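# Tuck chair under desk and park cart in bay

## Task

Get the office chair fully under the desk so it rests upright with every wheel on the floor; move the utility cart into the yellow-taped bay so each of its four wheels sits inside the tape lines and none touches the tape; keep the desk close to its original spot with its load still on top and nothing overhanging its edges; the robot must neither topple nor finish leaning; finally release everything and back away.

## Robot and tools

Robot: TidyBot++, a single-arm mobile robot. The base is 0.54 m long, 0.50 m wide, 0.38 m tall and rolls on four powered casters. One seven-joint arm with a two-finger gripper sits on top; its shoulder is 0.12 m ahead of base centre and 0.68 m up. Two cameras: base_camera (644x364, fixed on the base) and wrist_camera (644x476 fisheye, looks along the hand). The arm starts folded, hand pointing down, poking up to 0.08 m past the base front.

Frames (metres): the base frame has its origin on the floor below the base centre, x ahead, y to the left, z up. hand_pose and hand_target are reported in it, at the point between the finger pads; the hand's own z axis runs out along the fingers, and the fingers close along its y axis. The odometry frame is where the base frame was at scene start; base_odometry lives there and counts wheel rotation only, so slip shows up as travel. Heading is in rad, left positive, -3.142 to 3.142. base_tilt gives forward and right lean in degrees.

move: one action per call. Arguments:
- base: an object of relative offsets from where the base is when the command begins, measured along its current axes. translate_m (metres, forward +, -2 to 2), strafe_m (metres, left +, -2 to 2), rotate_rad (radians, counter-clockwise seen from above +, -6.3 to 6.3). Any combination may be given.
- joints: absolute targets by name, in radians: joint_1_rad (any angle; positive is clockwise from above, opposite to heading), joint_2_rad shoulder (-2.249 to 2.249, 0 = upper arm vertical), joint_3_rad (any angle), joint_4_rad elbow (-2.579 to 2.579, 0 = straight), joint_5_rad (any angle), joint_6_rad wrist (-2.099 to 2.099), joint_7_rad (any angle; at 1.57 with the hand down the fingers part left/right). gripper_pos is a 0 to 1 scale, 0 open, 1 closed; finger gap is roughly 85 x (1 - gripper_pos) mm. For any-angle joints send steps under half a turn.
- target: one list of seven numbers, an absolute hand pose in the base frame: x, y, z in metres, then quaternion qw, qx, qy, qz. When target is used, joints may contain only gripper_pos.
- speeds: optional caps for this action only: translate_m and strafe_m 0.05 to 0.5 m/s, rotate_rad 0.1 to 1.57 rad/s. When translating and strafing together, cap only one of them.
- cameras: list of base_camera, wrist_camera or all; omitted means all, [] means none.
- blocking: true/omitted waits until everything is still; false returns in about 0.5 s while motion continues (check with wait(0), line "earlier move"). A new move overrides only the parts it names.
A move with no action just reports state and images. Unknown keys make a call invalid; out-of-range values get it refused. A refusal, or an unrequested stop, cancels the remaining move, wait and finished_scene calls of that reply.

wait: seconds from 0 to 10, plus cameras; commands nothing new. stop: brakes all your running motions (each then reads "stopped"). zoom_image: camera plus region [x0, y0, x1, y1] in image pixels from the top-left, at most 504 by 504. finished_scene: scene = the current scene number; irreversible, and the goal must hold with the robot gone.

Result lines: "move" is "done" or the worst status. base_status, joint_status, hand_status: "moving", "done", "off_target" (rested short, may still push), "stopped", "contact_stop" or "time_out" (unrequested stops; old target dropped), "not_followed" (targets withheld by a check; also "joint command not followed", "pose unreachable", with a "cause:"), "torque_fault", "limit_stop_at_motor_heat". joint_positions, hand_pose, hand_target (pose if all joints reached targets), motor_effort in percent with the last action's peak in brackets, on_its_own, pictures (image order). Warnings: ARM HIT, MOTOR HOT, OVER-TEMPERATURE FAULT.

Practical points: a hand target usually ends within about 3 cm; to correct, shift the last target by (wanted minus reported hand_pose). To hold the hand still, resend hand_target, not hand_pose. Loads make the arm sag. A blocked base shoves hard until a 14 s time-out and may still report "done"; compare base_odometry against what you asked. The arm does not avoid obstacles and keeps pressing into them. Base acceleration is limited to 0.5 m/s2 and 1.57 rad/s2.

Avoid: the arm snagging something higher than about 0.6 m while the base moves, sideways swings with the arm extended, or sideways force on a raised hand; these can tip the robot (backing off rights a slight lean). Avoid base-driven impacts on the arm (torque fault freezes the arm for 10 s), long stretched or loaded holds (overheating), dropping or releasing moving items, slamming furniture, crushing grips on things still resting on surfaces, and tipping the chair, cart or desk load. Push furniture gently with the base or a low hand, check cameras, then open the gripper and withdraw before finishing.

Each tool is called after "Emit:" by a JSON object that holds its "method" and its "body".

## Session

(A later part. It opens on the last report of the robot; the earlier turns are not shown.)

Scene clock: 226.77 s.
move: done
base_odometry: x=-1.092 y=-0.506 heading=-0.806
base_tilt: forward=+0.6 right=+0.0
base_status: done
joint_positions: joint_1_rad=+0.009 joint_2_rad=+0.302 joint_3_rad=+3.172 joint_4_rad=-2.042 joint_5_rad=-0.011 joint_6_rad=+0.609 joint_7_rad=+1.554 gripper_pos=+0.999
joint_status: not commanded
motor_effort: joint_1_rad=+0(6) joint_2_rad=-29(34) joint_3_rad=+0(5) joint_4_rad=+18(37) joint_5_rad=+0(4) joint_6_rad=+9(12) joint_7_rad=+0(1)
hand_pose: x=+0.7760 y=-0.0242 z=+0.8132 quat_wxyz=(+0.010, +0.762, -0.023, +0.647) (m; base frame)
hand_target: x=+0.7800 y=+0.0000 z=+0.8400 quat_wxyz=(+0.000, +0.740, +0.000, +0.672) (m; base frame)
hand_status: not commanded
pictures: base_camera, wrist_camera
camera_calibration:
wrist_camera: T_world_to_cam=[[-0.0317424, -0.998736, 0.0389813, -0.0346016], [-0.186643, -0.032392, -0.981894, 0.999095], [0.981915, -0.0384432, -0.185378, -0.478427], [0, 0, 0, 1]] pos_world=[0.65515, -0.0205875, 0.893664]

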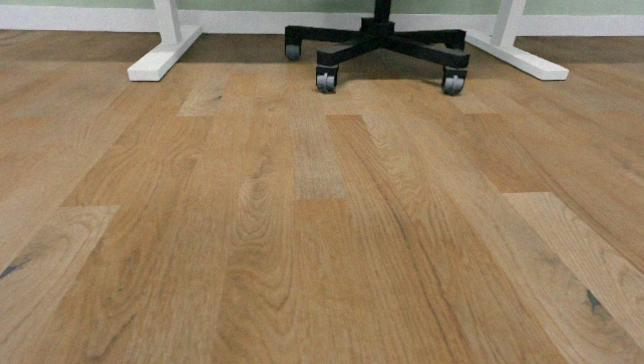

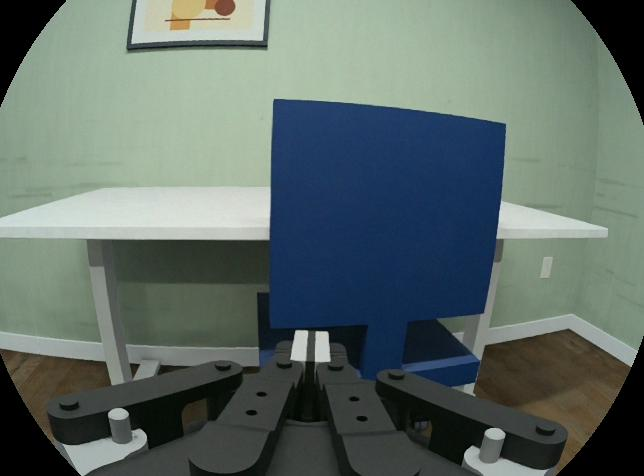

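Emit:
{"method": "move", "body": {"base": {"translate_m":-0.28,"strafe_m":-0.855,"rotate_rad":2.1}, "joints": {"joint_1_rad":0,"joint_2_rad":-0.309,"joint_3_rad":3.12,"joint_4_rad":-2.509,"joint_6_rad":0.25}}}

Scene clock: 234.27 s.
move: done
base_odometry: x=-1.903 y=-0.896 heading=+1.294
base_tilt: forward=+0.6 right=+0.0
base_status: done
joint_positions: joint_1_rad=+0.009 joint_2_rad=-0.299 joint_3_rad=+3.131 joint_4_rad=-2.496 joint_5_rad=-0.011 joint_6_rad=+0.322 joint_7_rad=+1.554 gripper_pos=+0.999
joint_status: all done
motor_effort: joint_1_rad=+0(2) joint_2_rad=-8(32) joint_3_rad=+0(3) joint_4_rad=+19(22) joint_5_rad=+0(1) joint_6_rad=+9(10) joint_7_rad=+0(1)
hand_pose: x=+0.5468 y=+0.0010 z=+0.8064 quat_wxyz=(-0.005, +0.806, -0.010, +0.592) (m; base frame)
hand_target: x=+0.5340 y=+0.0113 z=+0.7823 quat_wxyz=(-0.005, +0.828, +0.010, +0.561) (m; base frame)
hand_status: not commanded
pictures: base_camera, wrist_camera
camera_calibration:
wrist_camera: T_world_to_cam=[[0.0130965, -0.999469, 0.0298411, -0.0335718], [-0.320888, -0.0324662, -0.946561, 0.995375], [0.947027, 0.00282103, -0.321143, -0.125143], [0, 0, 0, 1]] pos_world=[0.438357, -0.000884959, 0.902996]

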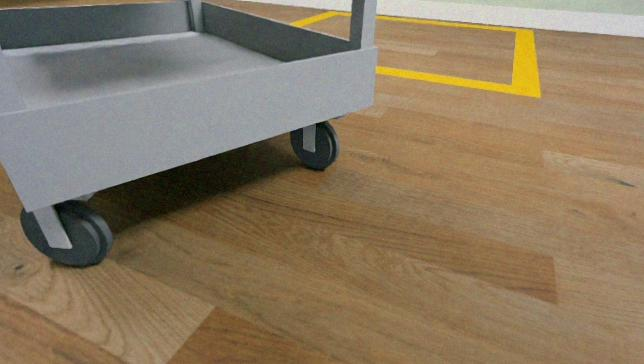

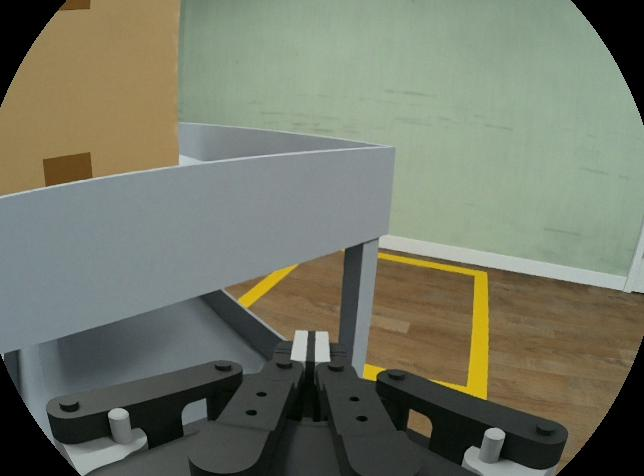

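Emit:
{"method": "move", "body": {"base": {"translate_m":-0.183,"strafe_m":0.645}, "joints": {"joint_1_rad":3.1,"joint_6_rad":-0.917}, "cameras": []}}

Emit:
{"method": "move", "body": {"base": {"rotate_rad":-0.78}, "cameras": ["base_camera"]}}

Emit:
{"method": "move", "body": {"base": {"translate_m":0.26,"strafe_m":0.55}, "cameras": ["base_camera"]}}

Scene clock: 246.13 s.
move: done
base_odometry: x=-2.574 y=-0.896 heading=+1.295
base_tilt: forward=+0.6 right=+0.0
base_status: done
joint_positions: joint_1_rad=+3.077 joint_2_rad=-0.302 joint_3_rad=+3.131 joint_4_rad=-2.496 joint_5_rad=-0.011 joint_6_rad=-0.842 joint_7_rad=+1.554 gripper_pos=+0.999
joint_status: all done
motor_effort: joint_1_rad=+0(2) joint_2_rad=-2(9) joint_3_rad=+1(2) joint_4_rad=+16(20) joint_5_rad=+0(1) joint_6_rad=+1(10) joint_7_rad=+0(1)
hand_pose: x=-0.0431 y=-0.0157 z=+0.5904 quat_wxyz=(+0.053, +0.026, -0.998, +0.005) (m; base frame)
hand_target: x=-0.0145 y=-0.0065 z=+0.5864 quat_wxyz=(+0.013, +0.028, -0.999, -0.007) (m; base frame)
hand_status: not commanded
pictures: none
No camera images: "cameras" was empty.

Scene clock: 247.83 s.
move: done
base_odometry: x=-2.574 y=-0.896 heading=+0.515
base_tilt: forward=+0.6 right=+0.0
base_status: done
joint_positions: joint_1_rad=+3.078 joint_2_rad=-0.302 joint_3_rad=+3.131 joint_4_rad=-2.496 joint_5_rad=-0.011 joint_6_rad=-0.845 joint_7_rad=+1.554 gripper_pos=+0.999
joint_status: not commanded
motor_effort: joint_1_rad=+0(1) joint_2_rad=-4(5) joint_3_rad=+1(1) joint_4_rad=+15(16) joint_5_rad=+0(1) joint_6_rad=+2(3) joint_7_rad=+0(1)
hand_pose: x=-0.0421 y=-0.0154 z=+0.5903 quat_wxyz=(+0.051, +0.025, -0.998, +0.005) (m; base frame)
hand_target: x=-0.0145 y=-0.0065 z=+0.5864 quat_wxyz=(+0.013, +0.028, -0.999, -0.007) (m; base frame)
hand_status: not commanded
pictures: base_camera

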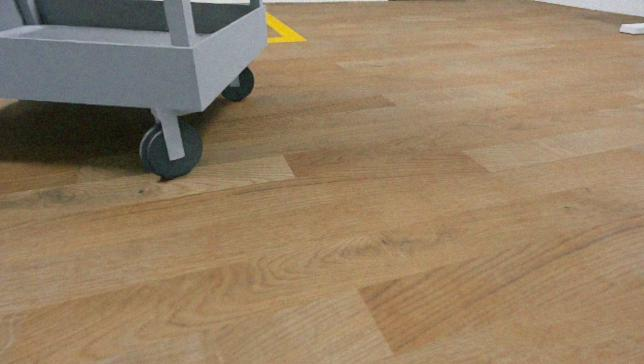

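Scene clock: 250.47 s.
move: done
base_odometry: x=-2.618 y=-0.289 heading=+0.514
base_tilt: forward=+0.6 right=+0.0
base_status: done
joint_positions: joint_1_rad=+3.078 joint_2_rad=-0.302 joint_3_rad=+3.131 joint_4_rad=-2.496 joint_5_rad=-0.011 joint_6_rad=-0.847 joint_7_rad=+1.554 gripper_pos=+0.999
joint_status: not commanded
motor_effort: joint_1_rad=+0(1) joint_2_rad=-3(5) joint_3_rad=+1(2) joint_4_rad=+15(16) joint_5_rad=+0(1) joint_6_rad=+1(3) joint_7_rad=+0(1)
hand_pose: x=-0.0414 y=-0.0153 z=+0.5902 quat_wxyz=(+0.050, +0.025, -0.998, +0.005) (m; base frame)
hand_target: x=-0.0145 y=-0.0065 z=+0.5864 quat_wxyz=(+0.013, +0.028, -0.999, -0.007) (m; base frame)
hand_status: not commanded
pictures: base_camera

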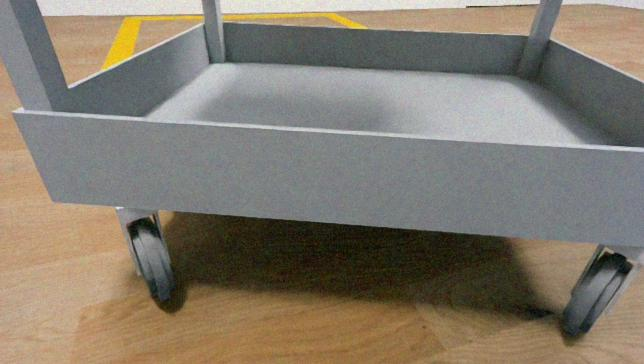

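Emit:
{"method": "move", "body": {"base": {"translate_m":0.18}, "speeds": {"translate_m":0.08}, "cameras": []}}

Emit:
{"method": "move", "body": {"base": {"translate_m":0.6,"strafe_m":0.085,"rotate_rad":0.26}, "speeds": {"translate_m":0.12,"rotate_rad":0.1}, "cameras": ["base_camera"]}}

Scene clock: 260.13 s.
move: done
base_odometry: x=-2.462 y=-0.200 heading=+0.514
base_tilt: forward=+0.6 right=+0.0
base_status: done
joint_positions: joint_1_rad=+3.078 joint_2_rad=-0.304 joint_3_rad=+3.131 joint_4_rad=-2.498 joint_5_rad=-0.011 joint_6_rad=-0.850 joint_7_rad=+1.554 gripper_pos=+0.999
joint_status: not commanded
motor_effort: joint_1_rad=+0(1) joint_2_rad=-4(7) joint_3_rad=+1(2) joint_4_rad=+14(16) joint_5_rad=+0(1) joint_6_rad=+2(3) joint_7_rad=+0(1)
hand_pose: x=-0.0401 y=-0.0152 z=+0.5901 quat_wxyz=(+0.049, +0.025, -0.998, +0.005) (m; base frame)
hand_target: x=-0.0145 y=-0.0065 z=+0.5864 quat_wxyz=(+0.013, +0.028, -0.999, -0.007) (m; base frame)
hand_status: not commanded
pictures: none
No camera images: "cameras" was empty.

Scene clock: 265.80 s.
move: done
base_odometry: x=-1.982 y=+0.169 heading=+0.773
base_tilt: forward=+0.5 right=+0.0
base_status: done
joint_positions: joint_1_rad=+3.079 joint_2_rad=-0.306 joint_3_rad=+3.131 joint_4_rad=-2.500 joint_5_rad=-0.010 joint_6_rad=-0.853 joint_7_rad=+1.554 gripper_pos=+0.999
joint_status: not commanded
motor_effort: joint_1_rad=+0(1) joint_2_rad=-4(7) joint_3_rad=+0(3) joint_4_rad=+16(17) joint_5_rad=+1(2) joint_6_rad=+2(3) joint_7_rad=+1(1)
hand_pose: x=-0.0384 y=-0.0150 z=+0.5898 quat_wxyz=(+0.047, +0.025, -0.999, +0.005) (m; base frame)
hand_target: x=-0.0145 y=-0.0065 z=+0.5864 quat_wxyz=(+0.013, +0.028, -0.999, -0.007) (m; base frame)
hand_status: not commanded
pictures: base_camera

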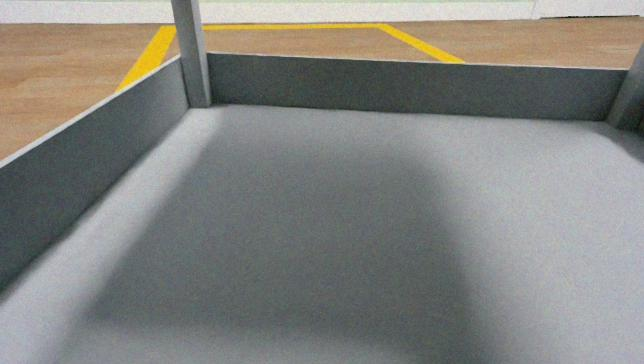

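Emit:
{"method": "move", "body": {"base": {"translate_m":-0.25}, "cameras": []}}

Emit:
{"method": "move", "body": {"base": {"rotate_rad":0.28}, "cameras": []}}

Emit:
{"method": "move", "body": {"base": {"strafe_m":-0.3}, "cameras": ["base_camera"]}}

Scene clock: 274.67 s.
move: done
base_odometry: x=-2.161 y=-0.006 heading=+0.773
base_tilt: forward=+0.6 right=+0.0
base_status: done
joint_positions: joint_1_rad=+3.079 joint_2_rad=-0.303 joint_3_rad=+3.131 joint_4_rad=-2.503 joint_5_rad=-0.010 joint_6_rad=-0.862 joint_7_rad=+1.554 gripper_pos=+0.999
joint_status: not commanded
motor_effort: joint_1_rad=+0(1) joint_2_rad=-3(6) joint_3_rad=+2(2) joint_4_rad=+14(17) joint_5_rad=+0(1) joint_6_rad=+1(4) joint_7_rad=+0(1)
hand_pose: x=-0.0336 y=-0.0146 z=+0.5881 quat_wxyz=(+0.040, +0.025, -0.999, +0.004) (m; base frame)
hand_target: x=-0.0145 y=-0.0065 z=+0.5864 quat_wxyz=(+0.013, +0.028, -0.999, -0.007) (m; base frame)
hand_status: not commanded
pictures: none
No camera images: "cameras" was empty.

Scene clock: 275.83 s.
move: done
base_odometry: x=-2.161 y=-0.006 heading=+1.053
base_tilt: forward=+0.6 right=-0.1
base_status: done
joint_positions: joint_1_rad=+3.079 joint_2_rad=-0.303 joint_3_rad=+3.131 joint_4_rad=-2.503 joint_5_rad=-0.010 joint_6_rad=-0.862 joint_7_rad=+1.554 gripper_pos=+0.999
joint_status: not commanded
motor_effort: joint_1_rad=+0(1) joint_2_rad=-3(4) joint_3_rad=+1(2) joint_4_rad=+15(16) joint_5_rad=+0(1) joint_6_rad=+1(2) joint_7_rad=+0(1)
hand_pose: x=-0.0336 y=-0.0146 z=+0.5881 quat_wxyz=(+0.040, +0.025, -0.999, +0.004) (m; base frame)
hand_target: x=-0.0145 y=-0.0065 z=+0.5864 quat_wxyz=(+0.013, +0.028, -0.999, -0.007) (m; base frame)
hand_status: not commanded
pictures: none
No camera images: "cameras" was empty.

Scene clock: 277.67 s.
move: done
base_odometry: x=-1.900 y=-0.154 heading=+1.054
base_tilt: forward=+0.6 right=+0.0
base_status: done
joint_positions: joint_1_rad=+3.079 joint_2_rad=-0.303 joint_3_rad=+3.131 joint_4_rad=-2.503 joint_5_rad=-0.010 joint_6_rad=-0.862 joint_7_rad=+1.554 gripper_pos=+0.999
joint_status: not commanded
motor_effort: joint_1_rad=+0(1) joint_2_rad=-3(4) joint_3_rad=+0(2) joint_4_rad=+15(16) joint_5_rad=+0(1) joint_6_rad=+1(3) joint_7_rad=+0(1)
hand_pose: x=-0.0336 y=-0.0147 z=+0.5881 quat_wxyz=(+0.040, +0.025, -0.999, +0.004) (m; base frame)
hand_target: x=-0.0145 y=-0.0065 z=+0.5864 quat_wxyz=(+0.013, +0.028, -0.999, -0.007) (m; base frame)
hand_status: not commanded
pictures: base_camera

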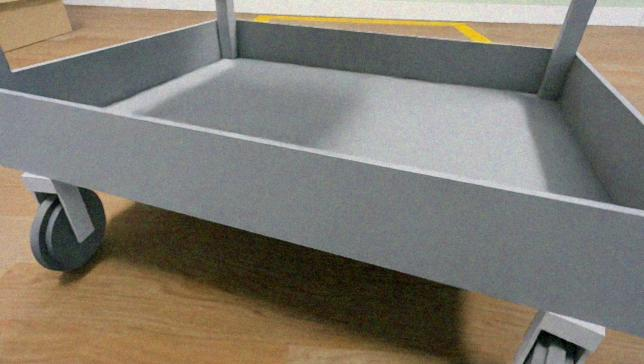

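Emit:
{"method": "move", "body": {"base": {"translate_m":1.05,"strafe_m":-0.06}, "speeds": {"translate_m":0.12}, "cameras": ["base_camera"]}}

Scene clock: 289.80 s.
move: done
base_odometry: x=-1.329 y=+0.729 heading=+1.054
base_tilt: forward=+0.7 right=+0.0
base_status: done
joint_positions: joint_1_rad=+3.079 joint_2_rad=-0.306 joint_3_rad=+3.131 joint_4_rad=-2.503 joint_5_rad=-0.010 joint_6_rad=-0.862 joint_7_rad=+1.554 gripper_pos=+0.999
joint_status: not commanded
motor_effort: joint_1_rad=+0(1) joint_2_rad=-3(7) joint_3_rad=+1(2) joint_4_rad=+15(17) joint_5_rad=+0(1) joint_6_rad=+1(3) joint_7_rad=+1(1)
hand_pose: x=-0.0337 y=-0.0146 z=+0.5885 quat_wxyz=(+0.041, +0.025, -0.999, +0.004) (m; base frame)
hand_target: x=-0.0145 y=-0.0065 z=+0.5864 quat_wxyz=(+0.013, +0.028, -0.999, -0.007) (m; base frame)
hand_status: not commanded
pictures: base_camera

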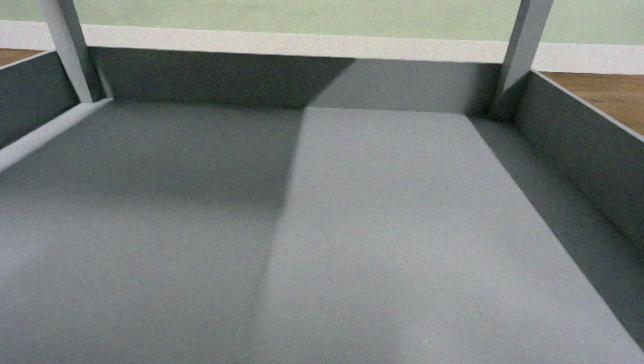

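Emit:
{"method": "move", "body": {"base": {"translate_m":0.2}, "speeds": {"translate_m":0.12}, "cameras": []}}

Emit:
{"method": "move", "body": {"base": {"translate_m":-0.45}, "cameras": ["base_camera"]}}

Scene clock: 293.87 s.
move: done
base_odometry: x=-1.230 y=+0.902 heading=+1.054
base_tilt: forward=+0.6 right=-0.1
base_status: done
joint_positions: joint_1_rad=+3.079 joint_2_rad=-0.308 joint_3_rad=+3.131 joint_4_rad=-2.504 joint_5_rad=-0.010 joint_6_rad=-0.863 joint_7_rad=+1.554 gripper_pos=+0.999
joint_status: not commanded
motor_effort: joint_1_rad=+0(1) joint_2_rad=-3(5) joint_3_rad=+1(2) joint_4_rad=+15(17) joint_5_rad=+0(1) joint_6_rad=+2(3) joint_7_rad=+0(1)
hand_pose: x=-0.0334 y=-0.0146 z=+0.5886 quat_wxyz=(+0.041, +0.025, -0.999, +0.004) (m; base frame)
hand_target: x=-0.0145 y=-0.0065 z=+0.5864 quat_wxyz=(+0.013, +0.028, -0.999, -0.007) (m; base frame)
hand_status: not commanded
pictures: none
No camera images: "cameras" was empty.

Scene clock: 296.10 s.
move: done
base_odometry: x=-1.452 y=+0.511 heading=+1.054
base_tilt: forward=+0.6 right=+0.0
base_status: done
joint_positions: joint_1_rad=+3.079 joint_2_rad=-0.305 joint_3_rad=+3.131 joint_4_rad=-2.505 joint_5_rad=-0.010 joint_6_rad=-0.863 joint_7_rad=+1.554 gripper_pos=+0.999
joint_status: not commanded
motor_effort: joint_1_rad=+0(1) joint_2_rad=-3(5) joint_3_rad=+0(2) joint_4_rad=+15(17) joint_5_rad=+0(1) joint_6_rad=+1(3) joint_7_rad=+1(1)
hand_pose: x=-0.0326 y=-0.0145 z=+0.5879 quat_wxyz=(+0.039, +0.025, -0.999, +0.004) (m; base frame)
hand_target: x=-0.0145 y=-0.0065 z=+0.5864 quat_wxyz=(+0.013, +0.028, -0.999, -0.007) (m; base frame)
hand_status: not commanded
pictures: base_camera

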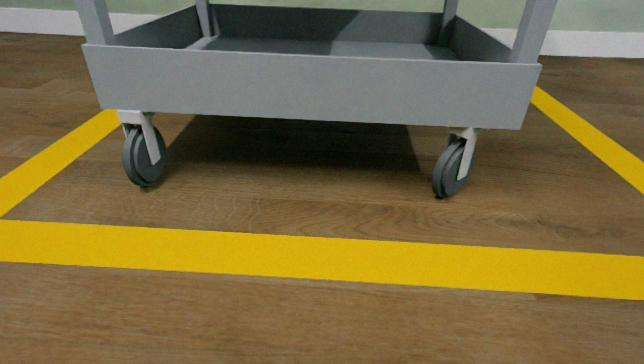

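Emit:
{"method": "finished_scene", "body": {"scene": 2}}

The scene is finished: the task was done.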